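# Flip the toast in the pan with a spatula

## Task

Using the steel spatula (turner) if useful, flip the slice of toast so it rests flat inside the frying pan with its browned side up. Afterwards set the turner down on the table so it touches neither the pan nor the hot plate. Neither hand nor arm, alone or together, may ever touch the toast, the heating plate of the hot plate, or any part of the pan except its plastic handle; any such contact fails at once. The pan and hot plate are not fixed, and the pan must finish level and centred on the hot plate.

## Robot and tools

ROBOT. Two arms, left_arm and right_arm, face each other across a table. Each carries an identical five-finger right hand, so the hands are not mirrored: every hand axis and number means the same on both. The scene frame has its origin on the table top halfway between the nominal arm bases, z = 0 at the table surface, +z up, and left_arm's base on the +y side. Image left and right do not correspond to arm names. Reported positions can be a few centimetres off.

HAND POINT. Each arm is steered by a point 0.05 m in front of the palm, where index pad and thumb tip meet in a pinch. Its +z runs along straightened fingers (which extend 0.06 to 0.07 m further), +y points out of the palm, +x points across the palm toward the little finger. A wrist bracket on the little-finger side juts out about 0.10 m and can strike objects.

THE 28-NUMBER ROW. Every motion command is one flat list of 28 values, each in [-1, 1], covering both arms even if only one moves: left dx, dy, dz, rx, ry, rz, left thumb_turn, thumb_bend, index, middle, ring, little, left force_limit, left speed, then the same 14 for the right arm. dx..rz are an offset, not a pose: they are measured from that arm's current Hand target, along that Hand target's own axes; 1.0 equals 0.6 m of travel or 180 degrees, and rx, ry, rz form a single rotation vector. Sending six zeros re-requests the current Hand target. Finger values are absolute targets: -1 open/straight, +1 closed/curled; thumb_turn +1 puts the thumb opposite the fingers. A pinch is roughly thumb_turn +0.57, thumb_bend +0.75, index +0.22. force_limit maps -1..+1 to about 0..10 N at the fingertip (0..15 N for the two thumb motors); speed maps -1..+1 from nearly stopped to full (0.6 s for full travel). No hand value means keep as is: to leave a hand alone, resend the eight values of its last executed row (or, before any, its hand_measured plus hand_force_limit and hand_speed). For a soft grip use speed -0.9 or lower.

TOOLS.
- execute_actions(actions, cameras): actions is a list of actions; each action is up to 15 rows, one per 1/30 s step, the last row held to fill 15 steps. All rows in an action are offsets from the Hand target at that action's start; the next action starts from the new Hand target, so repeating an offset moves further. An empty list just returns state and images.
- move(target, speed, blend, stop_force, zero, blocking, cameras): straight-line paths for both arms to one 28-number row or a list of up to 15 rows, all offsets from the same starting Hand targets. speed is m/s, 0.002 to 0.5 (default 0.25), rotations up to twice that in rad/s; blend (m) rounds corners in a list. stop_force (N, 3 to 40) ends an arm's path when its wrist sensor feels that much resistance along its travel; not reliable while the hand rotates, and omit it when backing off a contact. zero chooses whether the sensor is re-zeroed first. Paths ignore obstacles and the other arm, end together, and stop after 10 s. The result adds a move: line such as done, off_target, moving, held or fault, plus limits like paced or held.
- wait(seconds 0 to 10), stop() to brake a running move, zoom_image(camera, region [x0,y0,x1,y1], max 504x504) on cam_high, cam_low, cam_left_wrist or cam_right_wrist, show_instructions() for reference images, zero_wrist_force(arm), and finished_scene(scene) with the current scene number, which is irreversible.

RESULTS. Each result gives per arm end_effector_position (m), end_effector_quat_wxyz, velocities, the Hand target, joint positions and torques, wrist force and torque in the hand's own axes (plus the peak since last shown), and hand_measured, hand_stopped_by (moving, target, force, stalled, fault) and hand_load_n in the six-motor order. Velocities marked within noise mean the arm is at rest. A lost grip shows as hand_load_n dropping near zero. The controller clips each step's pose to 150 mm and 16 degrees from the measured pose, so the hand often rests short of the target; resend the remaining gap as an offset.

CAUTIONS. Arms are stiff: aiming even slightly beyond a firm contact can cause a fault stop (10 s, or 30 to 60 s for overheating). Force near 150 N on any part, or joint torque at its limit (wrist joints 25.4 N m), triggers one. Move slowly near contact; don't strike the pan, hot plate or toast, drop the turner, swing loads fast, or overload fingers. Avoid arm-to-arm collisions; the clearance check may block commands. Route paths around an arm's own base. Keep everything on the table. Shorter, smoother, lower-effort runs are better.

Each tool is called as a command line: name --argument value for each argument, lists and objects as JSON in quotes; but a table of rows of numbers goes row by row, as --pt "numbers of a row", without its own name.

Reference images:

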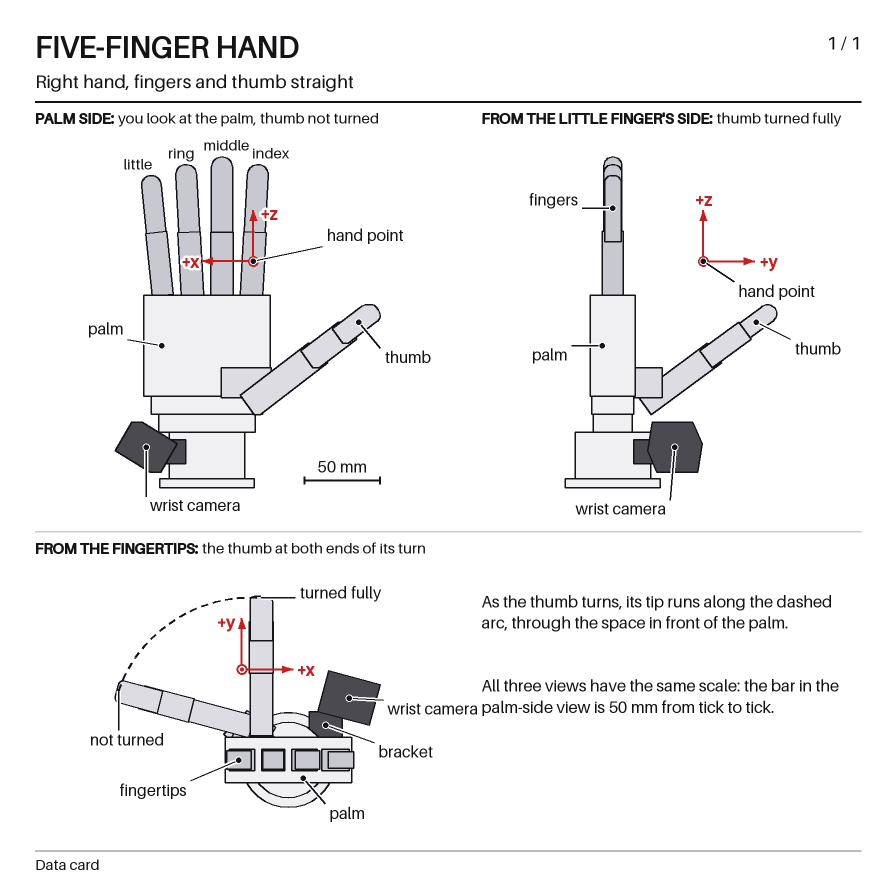

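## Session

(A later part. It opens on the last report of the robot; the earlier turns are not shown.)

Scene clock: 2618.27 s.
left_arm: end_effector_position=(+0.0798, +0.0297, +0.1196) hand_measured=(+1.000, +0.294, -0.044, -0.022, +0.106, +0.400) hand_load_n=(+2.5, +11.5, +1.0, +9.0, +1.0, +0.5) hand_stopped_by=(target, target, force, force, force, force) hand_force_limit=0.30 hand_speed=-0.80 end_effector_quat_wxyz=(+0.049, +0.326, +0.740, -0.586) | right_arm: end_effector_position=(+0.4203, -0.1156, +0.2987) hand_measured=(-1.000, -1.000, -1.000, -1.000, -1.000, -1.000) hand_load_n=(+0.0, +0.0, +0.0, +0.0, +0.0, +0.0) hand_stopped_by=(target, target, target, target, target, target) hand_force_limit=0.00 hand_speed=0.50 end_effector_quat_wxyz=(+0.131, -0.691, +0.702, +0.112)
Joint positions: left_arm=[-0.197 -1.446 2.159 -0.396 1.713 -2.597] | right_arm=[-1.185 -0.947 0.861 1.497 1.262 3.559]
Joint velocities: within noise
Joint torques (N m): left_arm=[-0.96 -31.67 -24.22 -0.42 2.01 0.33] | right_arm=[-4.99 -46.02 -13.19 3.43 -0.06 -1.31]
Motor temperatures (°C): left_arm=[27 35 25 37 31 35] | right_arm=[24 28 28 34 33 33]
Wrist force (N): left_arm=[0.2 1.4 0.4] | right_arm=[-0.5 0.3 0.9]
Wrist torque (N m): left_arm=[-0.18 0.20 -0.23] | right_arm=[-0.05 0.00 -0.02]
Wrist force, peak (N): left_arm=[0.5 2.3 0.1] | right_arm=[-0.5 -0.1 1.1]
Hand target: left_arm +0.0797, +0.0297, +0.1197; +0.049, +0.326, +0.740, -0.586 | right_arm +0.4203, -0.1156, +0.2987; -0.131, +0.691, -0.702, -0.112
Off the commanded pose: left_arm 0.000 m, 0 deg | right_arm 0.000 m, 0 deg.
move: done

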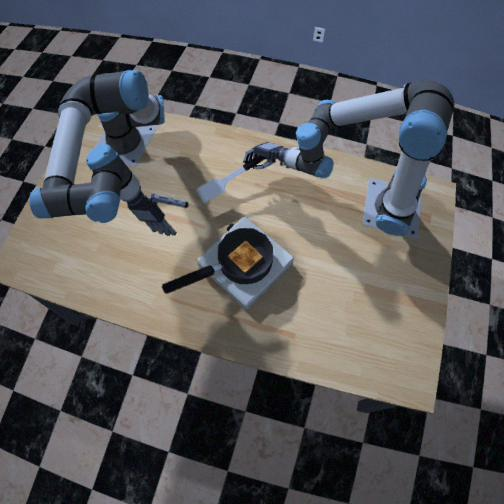

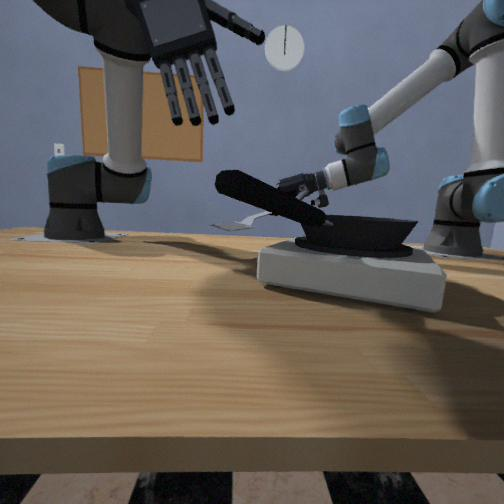

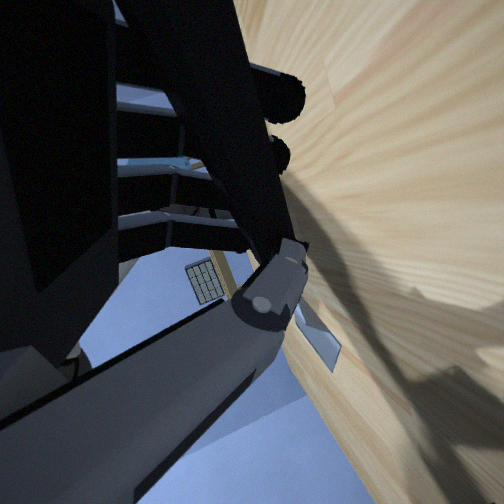

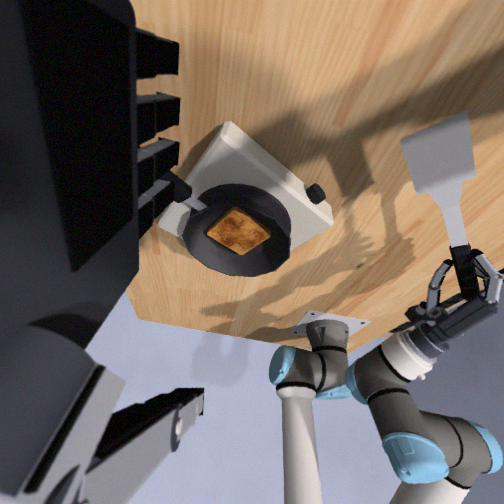

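move --target '[0.0302,0.0557,0.0205,0.0073,-0.0126,0.0236,1,0.3,0.35,0.35,0.85,0.95,0.3,-0.8,0,0,0,0,0,0,-1,-1,-1,-1,-1,-1,0,0.5]' --speed 0.08 --cameras '[]'

move --target '[0.0438,0.0672,0.0224,0,0,0,1,0.3,0.35,0.35,0.85,0.95,0.3,-0.8,0,0,0,0,0,0,-1,-1,-1,-1,-1,-1,0,0.5]' --speed 0.015 --stop_force 3

zoom_image --camera "cam_low" --region '[200, 120, 400, 320]'

Scene clock: 2638.03 s.
left_arm: end_effector_position=(+0.0797, +0.0297, +0.0798) hand_measured=(+1.000, +0.294, -0.044, -0.022, +0.106, +0.400) hand_load_n=(+2.5, +11.0, +1.0, +9.0, +1.0, +0.5) hand_stopped_by=(target, target, force, force, force, force) hand_force_limit=0.30 hand_speed=-0.80 end_effector_quat_wxyz=(+0.082, +0.342, +0.720, -0.599) | right_arm: end_effector_position=(+0.4203, -0.1156, +0.2987) hand_measured=(-1.000, -1.000, -1.000, -1.000, -1.000, -1.000) hand_load_n=(+0.0, +0.0, -0.5, +0.0, +0.0, +0.0) hand_stopped_by=(target, target, target, target, target, target) hand_force_limit=0.00 hand_speed=0.50 end_effector_quat_wxyz=(+0.131, -0.691, +0.702, +0.112)
Joint positions: left_arm=[-0.221 -1.363 2.245 -0.607 1.67 -2.535] | right_arm=[-1.185 -0.947 0.861 1.497 1.262 3.559]
Joint velocities: within noise
Joint torques (N m): left_arm=[11.61 -21.84 -15.3 -2.89 1.5 -0.39] | right_arm=[-4.96 -45.89 -13.14 3.41 -0.05 -1.28]
Motor temperatures (°C): left_arm=[27 35 25 37 30 35] | right_arm=[24 28 27 34 33 33]
Wrist force (N): left_arm=[0.5 1.1 0.3] | right_arm=[-0.5 0.3 0.7]
Wrist torque (N m): left_arm=[-0.21 0.20 -0.24] | right_arm=[-0.03 -0.01 -0.02]
Wrist force, peak (N): left_arm=[1.5 1.7 0.3] | right_arm=[-0.7 0.0 1.1]
Hand target: left_arm +0.0798, +0.0297, +0.0798; +0.082, +0.342, +0.720, -0.599 | right_arm +0.4203, -0.1156, +0.2987; -0.131, +0.691, -0.702, -0.112
Off the commanded pose: left_arm 0.000 m, 0 deg | right_arm 0.000 m, 0 deg.
move: done
No camera images: "cameras" was empty.

Scene clock: 2641.70 s.
left_arm: end_effector_position=(+0.0799, +0.0297, +0.0410) hand_measured=(+1.000, +0.294, -0.044, -0.022, +0.106, +0.400) hand_load_n=(+5.0, +8.5, +2.5, +9.5, +1.5, +1.5) hand_stopped_by=(target, target, force, force, force, force) hand_force_limit=0.30 hand_speed=-0.80 end_effector_quat_wxyz=(+0.082, +0.342, +0.720, -0.599) | right_arm: end_effector_position=(+0.4203, -0.1156, +0.2987) hand_measured=(-1.000, -1.000, -1.000, -1.000, -1.000, -1.000) hand_load_n=(+0.0, +0.0, +0.0, +0.0, +0.0, +0.0) hand_stopped_by=(target, target, target, target, target, target) hand_force_limit=0.00 hand_speed=0.50 end_effector_quat_wxyz=(+0.131, -0.691, +0.702, +0.112)
Joint positions: left_arm=[-0.22 -1.267 2.273 -0.731 1.67 -2.534] | right_arm=[-1.185 -0.947 0.861 1.497 1.262 3.559]
Joint velocities: within noise
Joint torques (N m): left_arm=[10.95 -28.95 -18.13 -2.22 1.29 1.18] | right_arm=[-4.93 -45.94 -12.92 3.41 -0.06 -1.34]
Motor temperatures (°C): left_arm=[27 35 25 37 30 35] | right_arm=[24 28 27 34 33 33]
Wrist force (N): left_arm=[-1.0 -0.8 0.0] | right_arm=[-0.5 0.2 0.7]
Wrist torque (N m): left_arm=[-0.21 0.04 0.09] | right_arm=[-0.05 0.00 -0.03]
Wrist force, peak (N): left_arm=[-0.7 -2.4 -0.3] | right_arm=[-0.7 0.2 1.1]
Hand target: left_arm +0.0799, +0.0297, +0.0410; +0.082, +0.342, +0.720, -0.599 (not the last commanded pose) | right_arm +0.4203, -0.1156, +0.2987; -0.131, +0.691, -0.702, -0.112
Off the commanded pose: left_arm 0.011 m, 0 deg | right_arm 0.000 m, 0 deg.
move: contact (left_arm)

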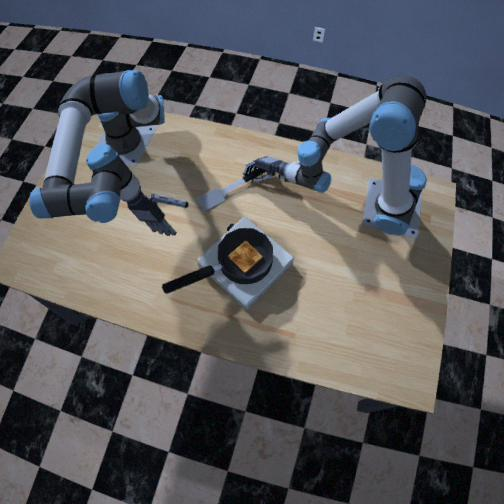

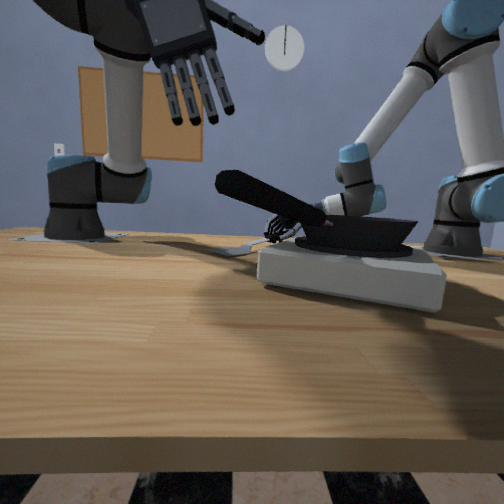

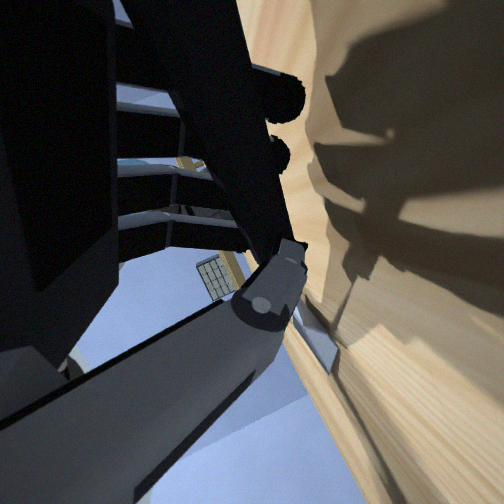

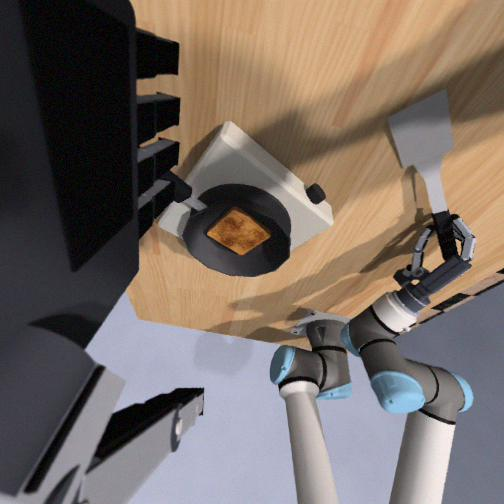

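Scaled by 2.520.

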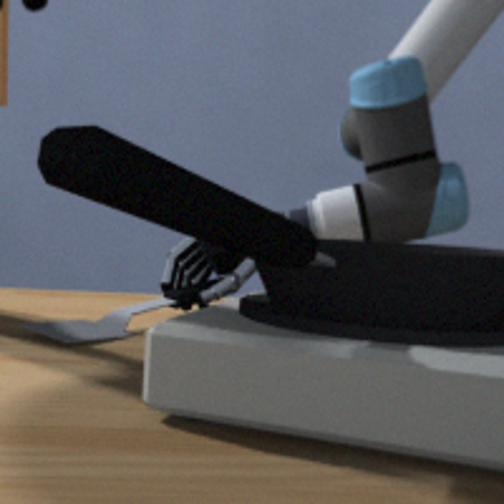

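zoom_image --camera "cam_right_wrist" --region '[350, 80, 504, 300]'

zoom_image --camera "cam_left_wrist" --region '[200, 150, 450, 400]'

zoom_image --camera "cam_low" --region '[200, 200, 320, 290]'

Scaled by 2.291.

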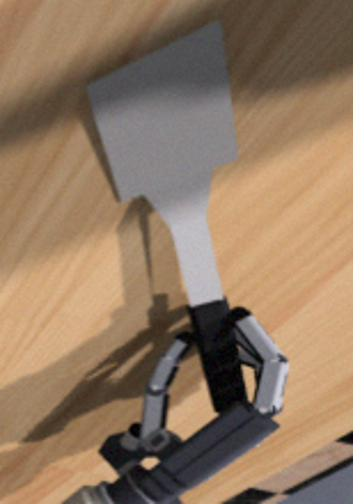

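Scaled by 2.016.

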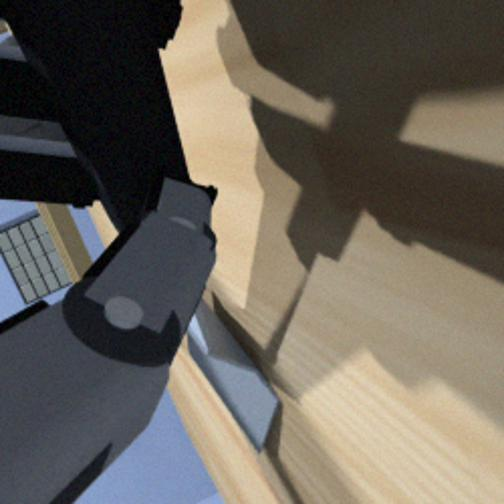

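Scaled by 4.200.

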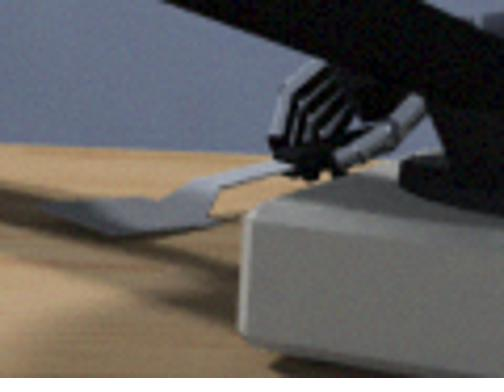

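move --target '[-0.0044,-0.0067,-0.0022,0,0,0,1,0.3,0.35,0.35,0.85,0.95,0.3,-0.8,0,0,0,0,0,0,-1,-1,-1,-1,-1,-1,0,0.5]' --speed 0.03 --cameras '[]'

move --target '[0,0,0,0,0,0,1,0.3,0.35,0.35,-0.35,-0.35,0.3,-0.7,0,0,0,0,0,0,-1,-1,-1,-1,-1,-1,0,0.5]' --speed 0.03

zoom_image --camera "cam_right_wrist" --region '[350, 80, 504, 300]'

zoom_image --camera "cam_low" --region '[200, 200, 320, 290]'

Scene clock: 2679.33 s.
left_arm: end_effector_position=(+0.0798, +0.0297, +0.0461) hand_measured=(+1.000, +0.294, -0.044, -0.022, +0.106, +0.400) hand_load_n=(+2.5, +11.0, +1.0, +9.0, +1.5, +1.0) hand_stopped_by=(target, target, force, force, force, force) hand_force_limit=0.30 hand_speed=-0.80 end_effector_quat_wxyz=(+0.082, +0.342, +0.720, -0.599) | right_arm: end_effector_position=(+0.4203, -0.1156, +0.2987) hand_measured=(-1.000, -1.000, -1.000, -1.000, -1.000, -1.000) hand_load_n=(+0.0, +0.0, +0.0, +0.0, +0.0, +0.0) hand_stopped_by=(target, target, target, target, target, target) hand_force_limit=0.00 hand_speed=0.50 end_effector_quat_wxyz=(+0.131, -0.691, +0.702, +0.112)
Joint positions: left_arm=[-0.22 -1.28 2.27 -0.715 1.67 -2.534] | right_arm=[-1.185 -0.947 0.861 1.497 1.262 3.559]
Joint velocities: within noise
Joint torques (N m): left_arm=[6.44 -17.8 -16.63 -2.43 0.41 1.1] | right_arm=[-5.14 -45.27 -13 3.45 0.03 -1.35]
Motor temperatures (°C): left_arm=[27 35 25 37 30 35] | right_arm=[24 28 27 34 33 33]
Wrist force (N): left_arm=[0.8 1.1 0.2] | right_arm=[-0.5 0.3 0.6]
Wrist torque (N m): left_arm=[-0.20 0.15 -0.23] | right_arm=[-0.03 0.00 -0.02]
Wrist force, peak (N): left_arm=[-1.8 -1.0 -0.2] | right_arm=[-0.6 0.1 1.1]
Hand target: left_arm +0.0799, +0.0297, +0.0460; +0.082, +0.342, +0.720, -0.599 | right_arm +0.4203, -0.1156, +0.2987; -0.131, +0.691, -0.702, -0.112
Off the commanded pose: left_arm 0.000 m, 0 deg | right_arm 0.000 m, 0 deg.
move: done
No camera images: "cameras" was empty.

Scene clock: 2681.10 s.
left_arm: end_effector_position=(+0.0798, +0.0297, +0.0460) hand_measured=(+1.000, +0.294, -0.044, -0.022, -0.350, -0.350) hand_load_n=(+2.0, +10.5, +1.0, +9.5, +0.0, +0.0) hand_stopped_by=(target, target, force, force, target, target) hand_force_limit=0.30 hand_speed=-0.70 end_effector_quat_wxyz=(+0.082, +0.342, +0.720, -0.599) | right_arm: end_effector_position=(+0.4203, -0.1156, +0.2987) hand_measured=(-1.000, -1.000, -1.000, -1.000, -1.000, -1.000) hand_load_n=(+0.0, +0.0, +0.0, +0.0, +0.0, +0.0) hand_stopped_by=(target, target, target, target, target, target) hand_force_limit=0.00 hand_speed=0.50 end_effector_quat_wxyz=(+0.131, -0.691, +0.702, +0.112)
Joint positions: left_arm=[-0.22 -1.28 2.27 -0.715 1.67 -2.534] | right_arm=[-1.185 -0.947 0.861 1.497 1.262 3.559]
Joint velocities: within noise
Joint torques (N m): left_arm=[10.9 -15.86 -6.93 -2.79 1.64 1.56] | right_arm=[-4.84 -45.8 -13.17 3.47 -0.05 -1.33]
Motor temperatures (°C): left_arm=[27 35 25 37 30 35] | right_arm=[24 28 27 34 33 33]
Wrist force (N): left_arm=[0.6 1.0 0.2] | right_arm=[-0.4 0.4 1.1]
Wrist torque (N m): left_arm=[-0.23 0.19 -0.24] | right_arm=[-0.05 -0.02 -0.01]
Wrist force, peak (N): left_arm=[0.8 1.4 0.2] | right_arm=[-0.8 -0.1 1.0]
Hand target: left_arm +0.0799, +0.0297, +0.0460; +0.082, +0.342, +0.720, -0.599 | right_arm +0.4203, -0.1156, +0.2987; -0.131, +0.691, -0.702, -0.112
Off the commanded pose: left_arm 0.000 m, 0 deg | right_arm 0.000 m, 0 deg.
move: done

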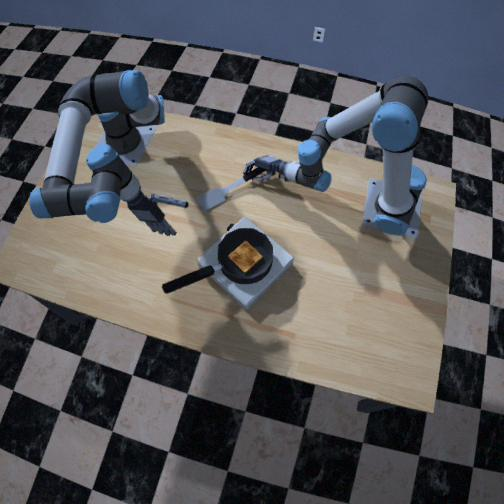

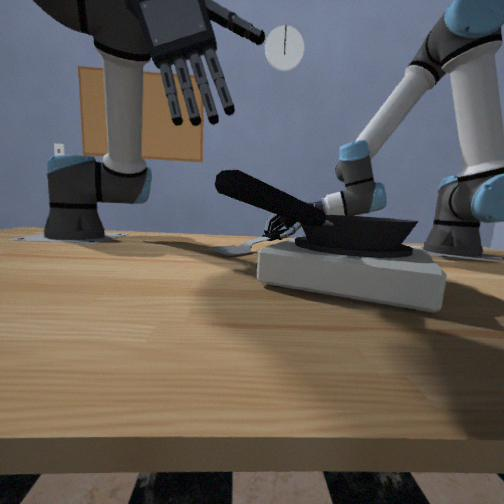

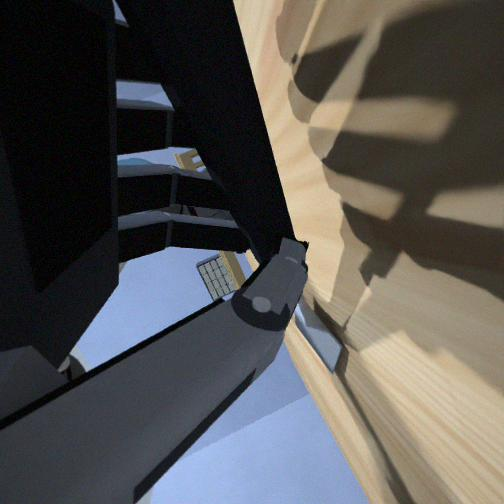

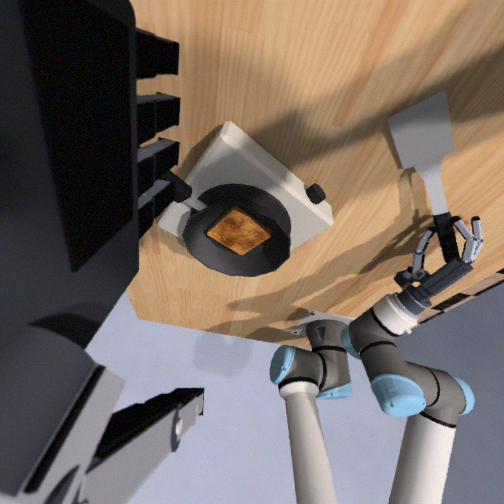

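Scaled by 2.291.

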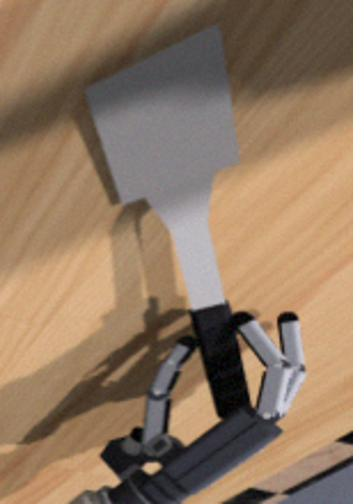

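Scaled by 4.200.

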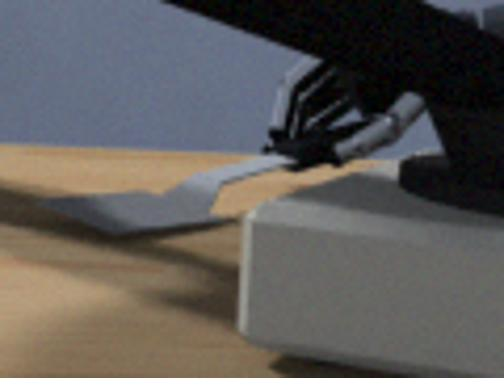

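move --target '[0,0,0,-0.016,0.0278,-0.052,1,0.3,0.35,0.35,-0.35,-0.35,0.3,-0.7,0,0,0,0,0,0,-1,-1,-1,-1,-1,-1,0,0.5]' --speed 0.05

zoom_image --camera "cam_right_wrist" --region '[350, 80, 504, 300]'

zoom_image --camera "cam_low" --region '[200, 200, 320, 290]'

Scene clock: 2695.53 s.
left_arm: end_effector_position=(+0.0800, +0.0297, +0.0461) hand_measured=(+1.000, +0.294, -0.044, -0.022, -0.350, -0.350) hand_load_n=(+1.0, +8.0, +2.5, +9.0, +0.0, +0.0) hand_stopped_by=(target, target, force, force, target, target) hand_force_limit=0.30 hand_speed=-0.70 end_effector_quat_wxyz=(+0.010, +0.306, +0.763, -0.570) end_effector_velocity=(+0.001, +0.001, -0.001) end_effector_angular_velocity=(-0.002, -0.004, +0.002) | right_arm: end_effector_position=(+0.4203, -0.1156, +0.2987) hand_measured=(-1.000, -1.000, -1.000, -1.000, -1.000, -1.000) hand_load_n=(+0.0, +0.0, +0.0, +0.0, +0.0, +0.0) hand_stopped_by=(target, target, target, target, target, target) hand_force_limit=0.00 hand_speed=0.50 end_effector_quat_wxyz=(+0.131, -0.691, +0.702, +0.112)
Joint positions: left_arm=[-0.164 -1.291 2.175 -0.518 1.772 -2.667] | right_arm=[-1.185 -0.947 0.861 1.497 1.262 3.559]
Joint velocities: left_arm=[-0.001 0 0.004 -0.005 -0.004 0.004] | right_arm=[within noise]
Joint torques (N m): left_arm=[-11.79 -14.9 -9.14 -2.43 -2.15 1.83] | right_arm=[-4.94 -45.6 -13.01 3.39 0.01 -1.27]
Motor temperatures (°C): left_arm=[27 35 25 37 30 35] | right_arm=[24 28 27 34 33 33]
Wrist force (N): left_arm=[-0.2 0.2 0.7] | right_arm=[-0.5 0.1 0.7]
Wrist torque (N m): left_arm=[-0.21 0.15 -0.08] | right_arm=[-0.07 0.00 -0.03]
Wrist force, peak (N): left_arm=[0.9 1.4 0.4] | right_arm=[-0.9 0.4 0.9]
Hand target: left_arm +0.0799, +0.0297, +0.0460; +0.010, +0.306, +0.763, -0.570 | right_arm +0.4203, -0.1156, +0.2987; -0.131, +0.691, -0.702, -0.112
Off the commanded pose: left_arm 0.000 m, 0 deg | right_arm 0.000 m, 0 deg.
move: done

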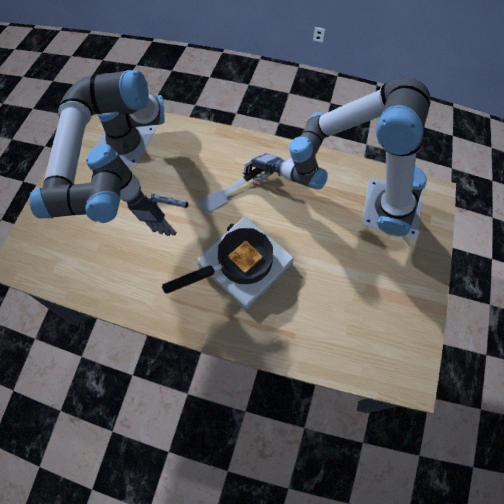

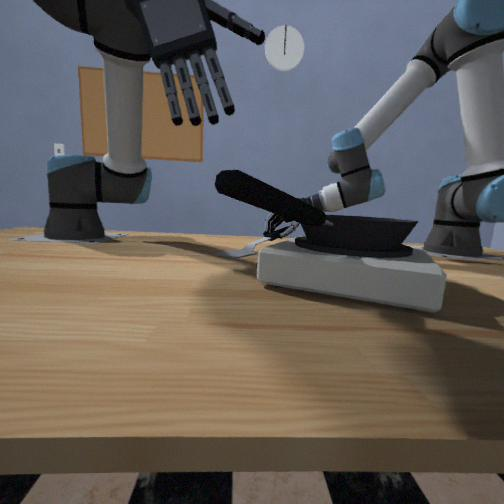

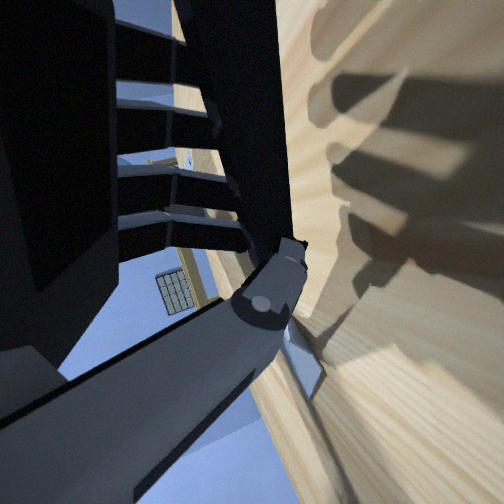

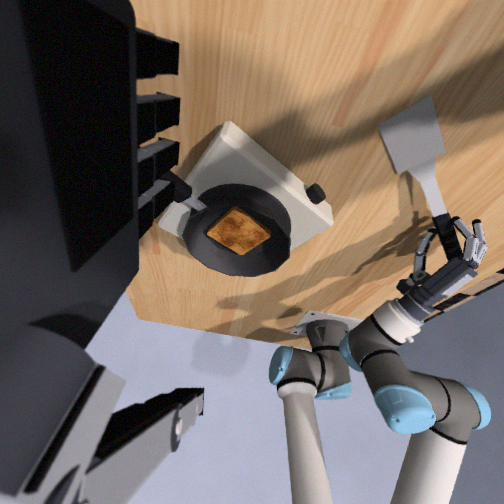

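Scaled by 2.291.

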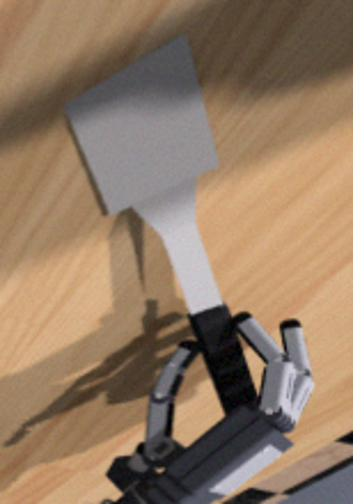

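Scaled by 4.200.

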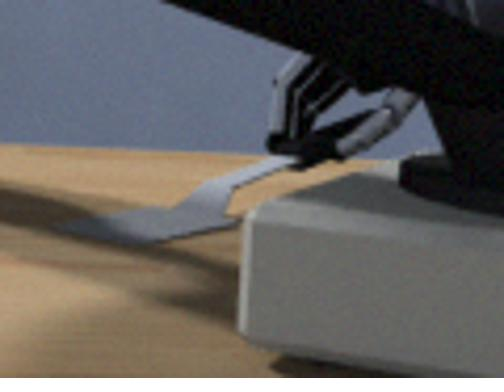

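move --target '[0,0,0,-0.016,0.0278,-0.052,1,0.3,0.35,0.35,-0.35,-0.35,0.3,-0.7,0,0,0,0,0,0,-1,-1,-1,-1,-1,-1,0,0.5]' --speed 0.05

zoom_image --camera "cam_right_wrist" --region '[350, 80, 504, 300]'

zoom_image --camera "cam_low" --region '[200, 200, 320, 290]'

Scene clock: 2704.43 s.
left_arm: end_effector_position=(+0.0799, +0.0297, +0.0459) hand_measured=(+1.000, +0.294, -0.044, -0.022, -0.350, -0.350) hand_load_n=(+0.5, +8.5, +3.5, +6.0, +0.0, +0.0) hand_stopped_by=(target, target, force, force, target, target) hand_force_limit=0.30 hand_speed=-0.70 end_effector_quat_wxyz=(-0.063, +0.267, +0.799, -0.535) end_effector_velocity=(+0.001, +0.000, +0.000) end_effector_angular_velocity=(-0.006, -0.007, +0.002) | right_arm: end_effector_position=(+0.4203, -0.1156, +0.2987) hand_measured=(-1.000, -1.000, -1.000, -1.000, -1.000, -1.000) hand_load_n=(+0.0, +0.0, +0.0, +0.0, +0.0, +0.0) hand_stopped_by=(target, target, target, target, target, target) hand_force_limit=0.00 hand_speed=0.50 end_effector_quat_wxyz=(+0.131, -0.691, +0.702, +0.112)
Joint positions: left_arm=[-0.103 -1.272 2.069 -0.34 1.888 -2.784] | right_arm=[-1.185 -0.947 0.861 1.497 1.262 3.559]
Joint velocities: left_arm=[-0.001 0 0.005 -0.008 -0.006 0.006] | right_arm=[within noise]
Joint torques (N m): left_arm=[-11.82 -30.23 -7.98 -1.89 -1.96 1.74] | right_arm=[-4.58 -45.14 -13.04 3.38 0.05 -1.19]
Motor temperatures (°C): left_arm=[27 35 25 37 30 35] | right_arm=[24 28 27 34 33 33]
Wrist force (N): left_arm=[0.2 -0.1 0.7] | right_arm=[-0.4 0.3 0.9]
Wrist torque (N m): left_arm=[-0.17 0.06 -0.01] | right_arm=[-0.04 -0.03 -0.02]
Wrist force, peak (N): left_arm=[-0.5 0.0 1.1] | right_arm=[-0.6 0.2 1.1]
Hand target: left_arm +0.0799, +0.0297, +0.0460; -0.062, +0.267, +0.799, -0.535 | right_arm +0.4203, -0.1156, +0.2987; -0.131, +0.691, -0.702, -0.112
Off the commanded pose: left_arm 0.000 m, 0 deg | right_arm 0.000 m, 0 deg.
move: done

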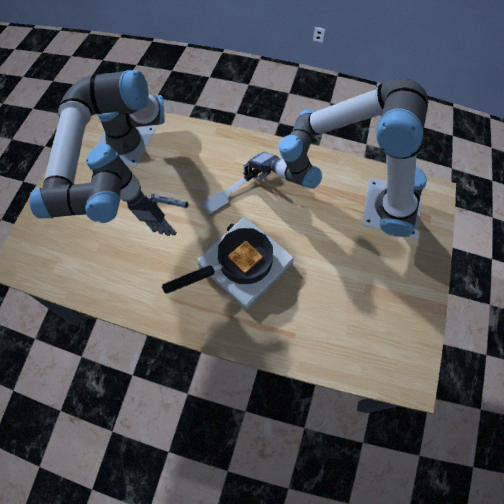

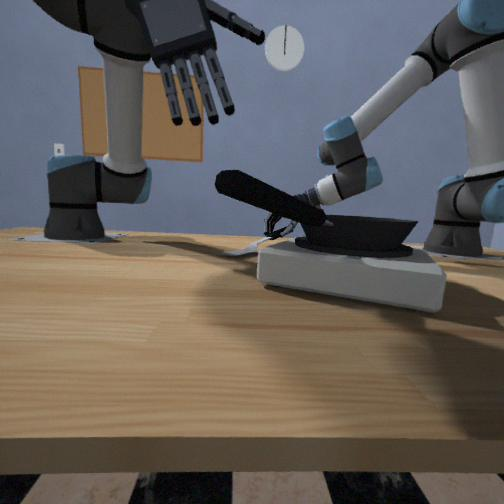

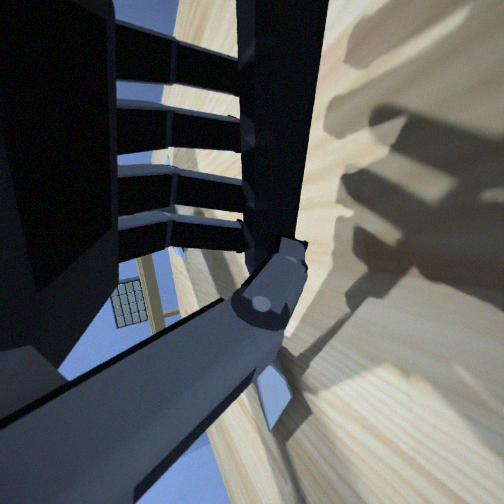

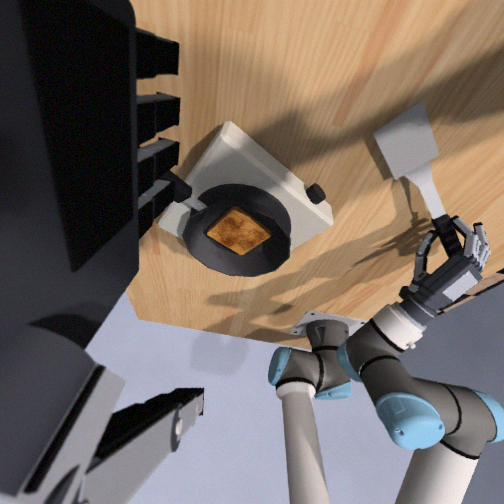

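Scaled by 2.291.

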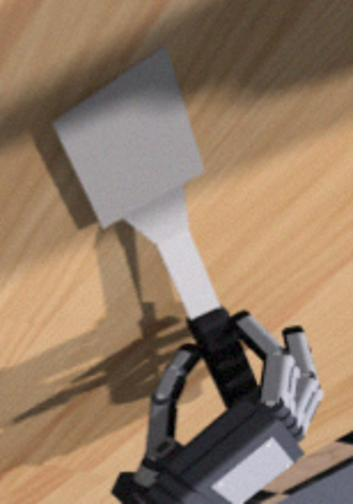

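Scaled by 4.200.

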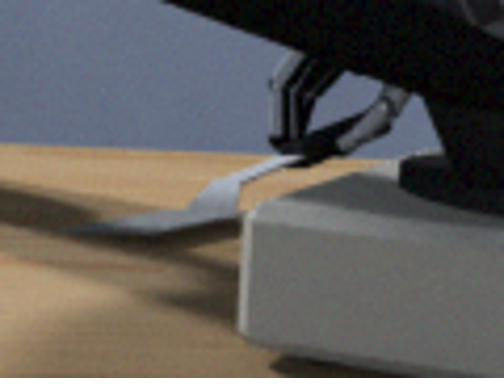

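move --target '[0.0062,0.0296,0.014,0,0,0,1,0.3,0.35,0.35,-0.35,-0.35,0.3,-0.7,0,0,0,0,0,0,-1,-1,-1,-1,-1,-1,0,0.5]' --speed 0.015 --stop_force 3

zoom_image --camera "cam_right_wrist" --region '[350, 80, 504, 300]'

zoom_image --camera "cam_low" --region '[200, 200, 320, 290]'

Scene clock: 2721.70 s.
left_arm: end_effector_position=(+0.0798, +0.0297, +0.0260) hand_measured=(+1.000, +0.294, -0.044, -0.022, -0.350, -0.350) hand_load_n=(+0.5, +10.0, +4.0, +5.5, +0.0, +0.0) hand_stopped_by=(target, target, force, force, target, target) hand_force_limit=0.30 hand_speed=-0.70 end_effector_quat_wxyz=(-0.062, +0.267, +0.799, -0.535) | right_arm: end_effector_position=(+0.4203, -0.1156, +0.2987) hand_measured=(-1.000, -1.000, -1.000, -1.000, -1.000, -1.000) hand_load_n=(+0.0, +0.0, +0.0, +0.0, +0.0, +0.0) hand_stopped_by=(target, target, target, target, target, target) hand_force_limit=0.00 hand_speed=0.50 end_effector_quat_wxyz=(+0.131, -0.691, +0.702, +0.112)
Joint positions: left_arm=[-0.103 -1.232 2.085 -0.395 1.888 -2.783] | right_arm=[-1.185 -0.947 0.861 1.497 1.262 3.559]
Joint velocities: within noise
Joint torques (N m): left_arm=[-12.69 -37.11 -20.32 1.54 -1.84 -0.52] | right_arm=[-4.56 -45.38 -12.78 3.36 0.15 -1.26]
Motor temperatures (°C): left_arm=[27 35 25 37 30 35] | right_arm=[24 28 27 34 33 33]
Wrist force (N): left_arm=[0.2 -1.7 0.3] | right_arm=[-0.5 0.2 0.8]
Wrist torque (N m): left_arm=[-0.15 0.07 0.04] | right_arm=[-0.06 0.00 -0.03]
Wrist force, peak (N): left_arm=[0.2 -1.7 0.3] | right_arm=[-0.7 0.4 1.0]
Hand target: left_arm +0.0798, +0.0297, +0.0260; -0.062, +0.267, +0.799, -0.535 | right_arm +0.4203, -0.1156, +0.2987; -0.131, +0.691, -0.702, -0.112
Off the commanded pose: left_arm 0.000 m, 0 deg | right_arm 0.000 m, 0 deg.
move: done

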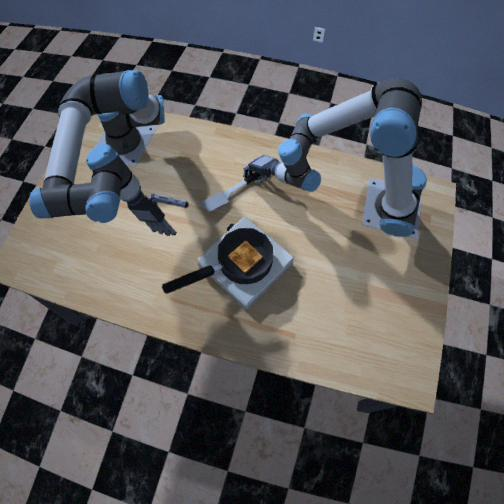

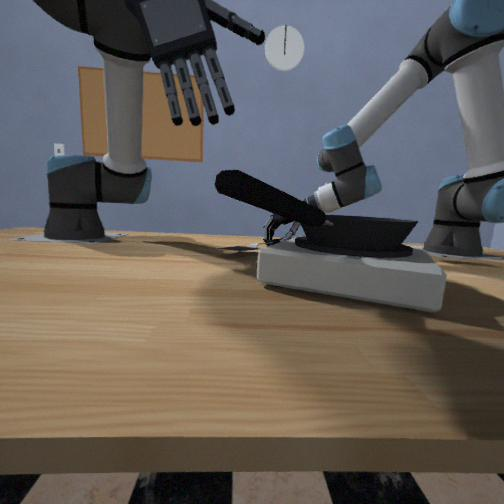

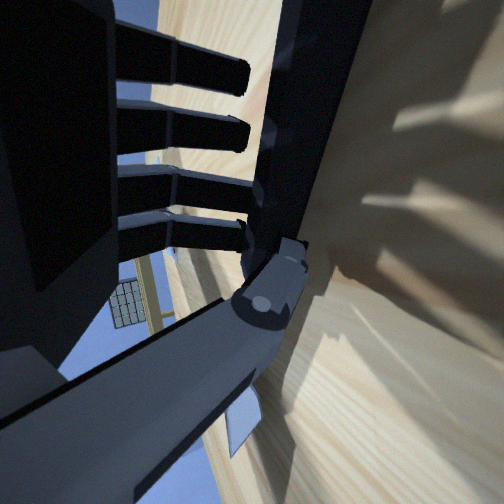

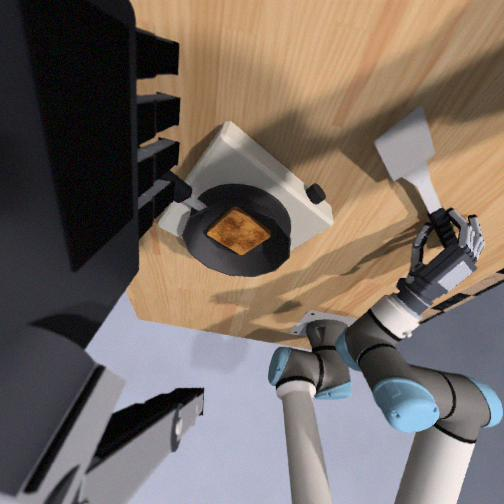

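Scaled by 2.291.

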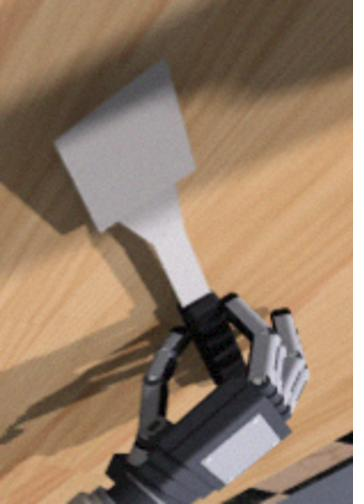

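Scaled by 4.200.

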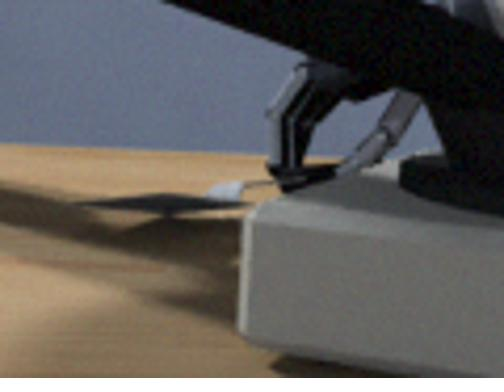

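move --target '[0.0047,0.0222,0.0105,0,0,0,1,0.3,0.35,0.35,-0.35,-0.35,0.3,-0.7,0,0,0,0,0,0,-1,-1,-1,-1,-1,-1,0,0.5]' --speed 0.012 --stop_force 3 --zero false

zoom_image --camera "cam_right_wrist" --region '[350, 80, 504, 300]'

zoom_image --camera "cam_low" --region '[200, 200, 320, 290]'

Scene clock: 2728.70 s.
left_arm: end_effector_position=(+0.0798, +0.0296, +0.0255) hand_measured=(+1.000, +0.294, -0.046, -0.022, -0.350, -0.350) hand_load_n=(-0.5, +9.5, +4.0, +5.5, +0.0, +0.0) hand_stopped_by=(target, target, force, force, target, target) hand_force_limit=0.30 hand_speed=-0.70 end_effector_quat_wxyz=(-0.062, +0.267, +0.799, -0.535) | right_arm: end_effector_position=(+0.4203, -0.1156, +0.2987) hand_measured=(-1.000, -1.000, -1.000, -1.000, -1.000, -1.000) hand_load_n=(+0.0, +0.0, +0.0, +0.0, +0.0, +0.0) hand_stopped_by=(target, target, target, target, target, target) hand_force_limit=0.00 hand_speed=0.50 end_effector_quat_wxyz=(+0.131, -0.691, +0.702, +0.112)
Joint positions: left_arm=[-0.103 -1.231 2.085 -0.397 1.888 -2.783] | right_arm=[-1.185 -0.947 0.861 1.497 1.262 3.559]
Joint velocities: within noise
Joint torques (N m): left_arm=[-12.07 -30.01 -20.59 -1.31 -1.67 -1.61] | right_arm=[-4.65 -44.98 -13.03 3.39 0.18 -1.14]
Motor temperatures (°C): left_arm=[27 35 25 37 30 35] | right_arm=[24 28 27 34 33 33]
Wrist force (N): left_arm=[-0.1 -0.4 0.5] | right_arm=[-0.5 0.3 1.0]
Wrist torque (N m): left_arm=[-0.12 0.11 -0.05] | right_arm=[-0.05 0.00 -0.02]
Wrist force, peak (N): left_arm=[0.2 -4.4 -2.7] | right_arm=[-0.7 0.1 1.1]
Hand target: left_arm +0.0798, +0.0296, +0.0255; -0.062, +0.267, +0.799, -0.535 (not the last commanded pose) | right_arm +0.4203, -0.1156, +0.2987; -0.131, +0.691, -0.702, -0.112
Off the commanded pose: left_arm 0.015 m, 0 deg | right_arm 0.000 m, 0 deg.
move: contact (left_arm)

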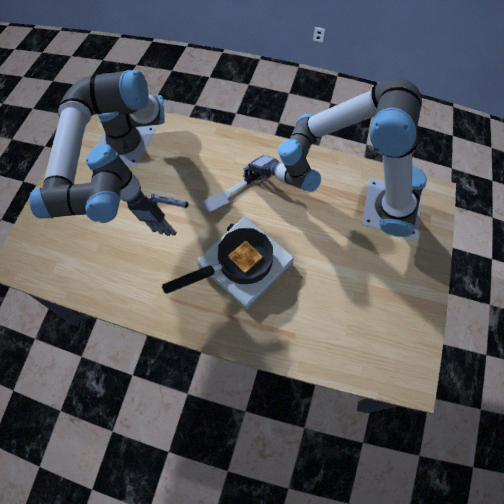

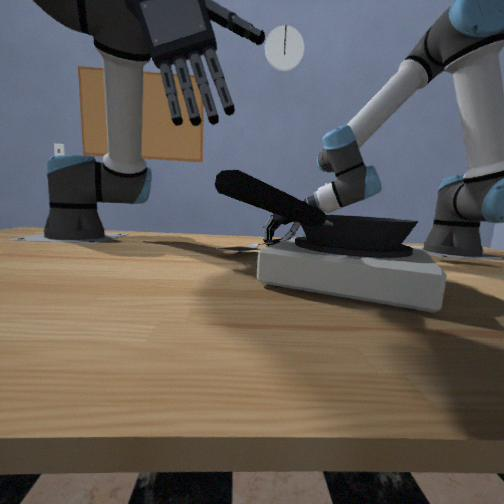

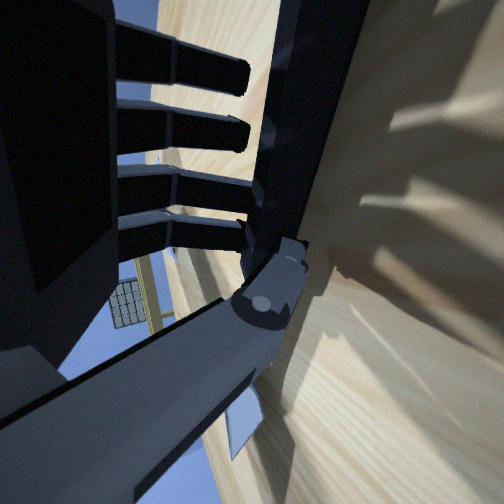

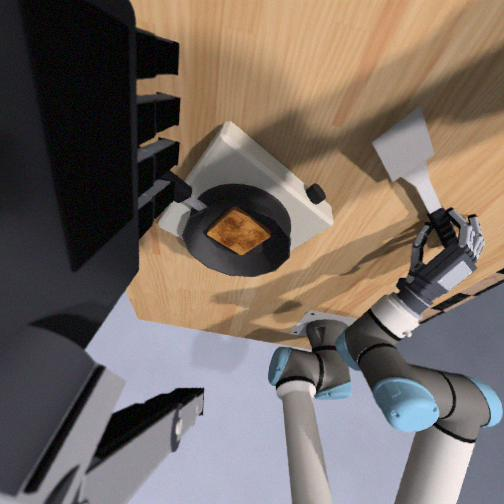

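Scaled by 2.291.

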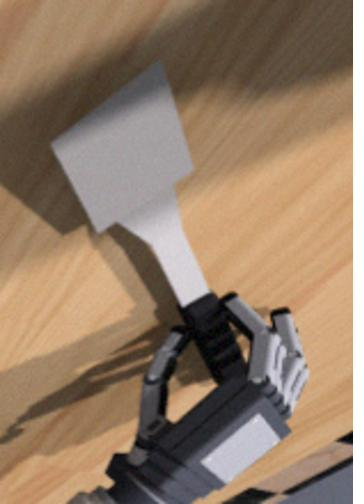

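Scaled by 4.200.

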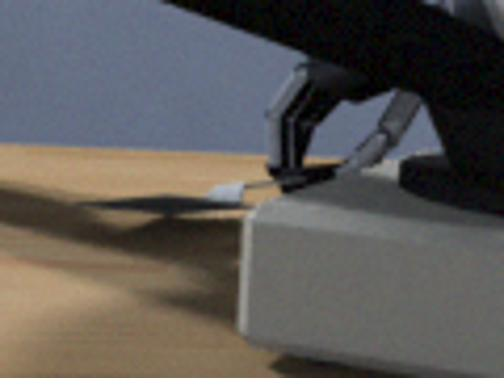

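move --target '[0,0,0,0,0,0,1,0.3,-0.35,-0.35,-0.35,-0.35,0.3,-0.85,0,0,0,0,0,0,-1,-1,-1,-1,-1,-1,0,0.5]' --speed 0.03

zoom_image --camera "cam_right_wrist" --region '[350, 80, 504, 300]'

zoom_image --camera "cam_low" --region '[200, 200, 320, 290]'

Scene clock: 2738.57 s.
left_arm: end_effector_position=(+0.0798, +0.0296, +0.0255) hand_measured=(+1.000, +0.300, -0.350, -0.350, -0.350, -0.350) hand_load_n=(+0.0, +0.0, +0.0, +0.0, +0.0, +0.0) hand_stopped_by=(target, target, target, target, target, target) hand_force_limit=0.30 hand_speed=-0.85 end_effector_quat_wxyz=(-0.062, +0.267, +0.799, -0.535) | right_arm: end_effector_position=(+0.4203, -0.1156, +0.2987) hand_measured=(-1.000, -1.000, -1.000, -1.000, -1.000, -1.000) hand_load_n=(+0.0, +0.0, +0.0, +0.0, +0.0, +0.0) hand_stopped_by=(target, target, target, target, target, target) hand_force_limit=0.00 hand_speed=0.50 end_effector_quat_wxyz=(+0.131, -0.691, +0.702, +0.112)
Joint positions: left_arm=[-0.103 -1.231 2.085 -0.397 1.888 -2.783] | right_arm=[-1.185 -0.947 0.861 1.497 1.262 3.559]
Joint velocities: within noise
Joint torques (N m): left_arm=[-11.98 -22.39 -17.9 -1.24 -0.03 -0.9] | right_arm=[-5.07 -45.07 -12.63 3.33 0.23 -1.17]
Motor temperatures (°C): left_arm=[27 35 24 37 30 35] | right_arm=[24 28 27 34 33 33]
Wrist force (N): left_arm=[-0.5 -0.6 0.4] | right_arm=[-0.6 0.1 0.7]
Wrist torque (N m): left_arm=[-0.26 0.11 -0.14] | right_arm=[-0.07 0.03 -0.04]
Wrist force, peak (N): left_arm=[0.0 -1.2 0.6] | right_arm=[-0.6 0.3 1.1]
Hand target: left_arm +0.0798, +0.0296, +0.0255; -0.062, +0.267, +0.799, -0.535 | right_arm +0.4203, -0.1156, +0.2987; -0.131, +0.691, -0.702, -0.112
Off the commanded pose: left_arm 0.000 m, 0 deg | right_arm 0.000 m, 0 deg.
move: done

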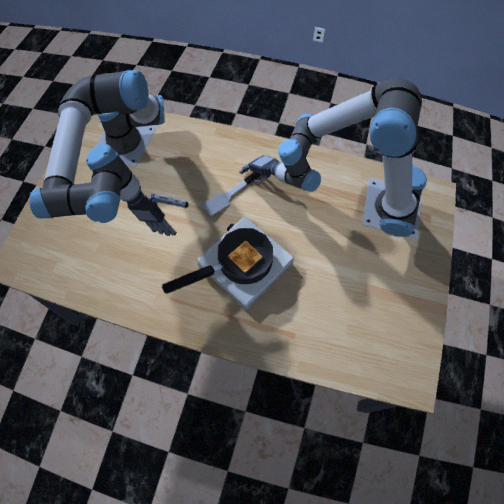

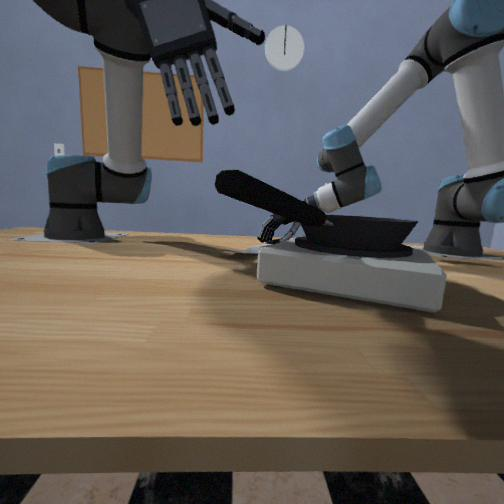

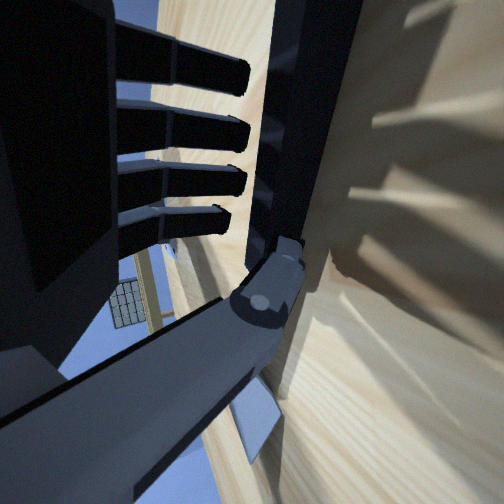

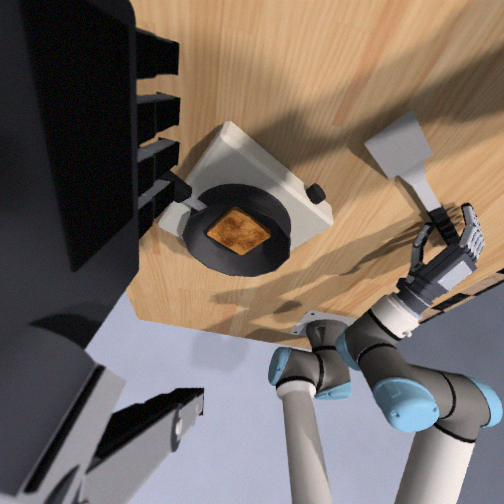

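Scaled by 2.291.

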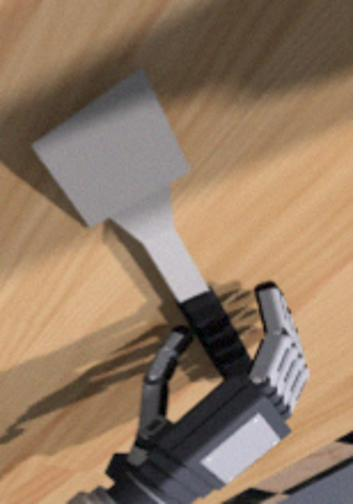

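Scaled by 4.200.

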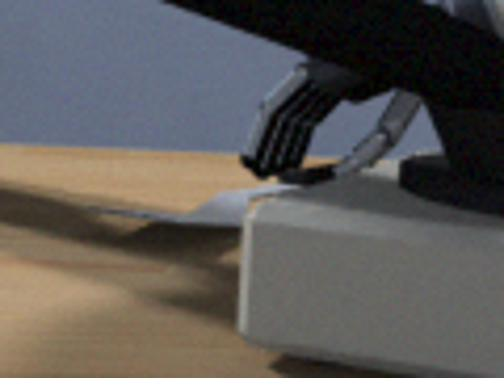

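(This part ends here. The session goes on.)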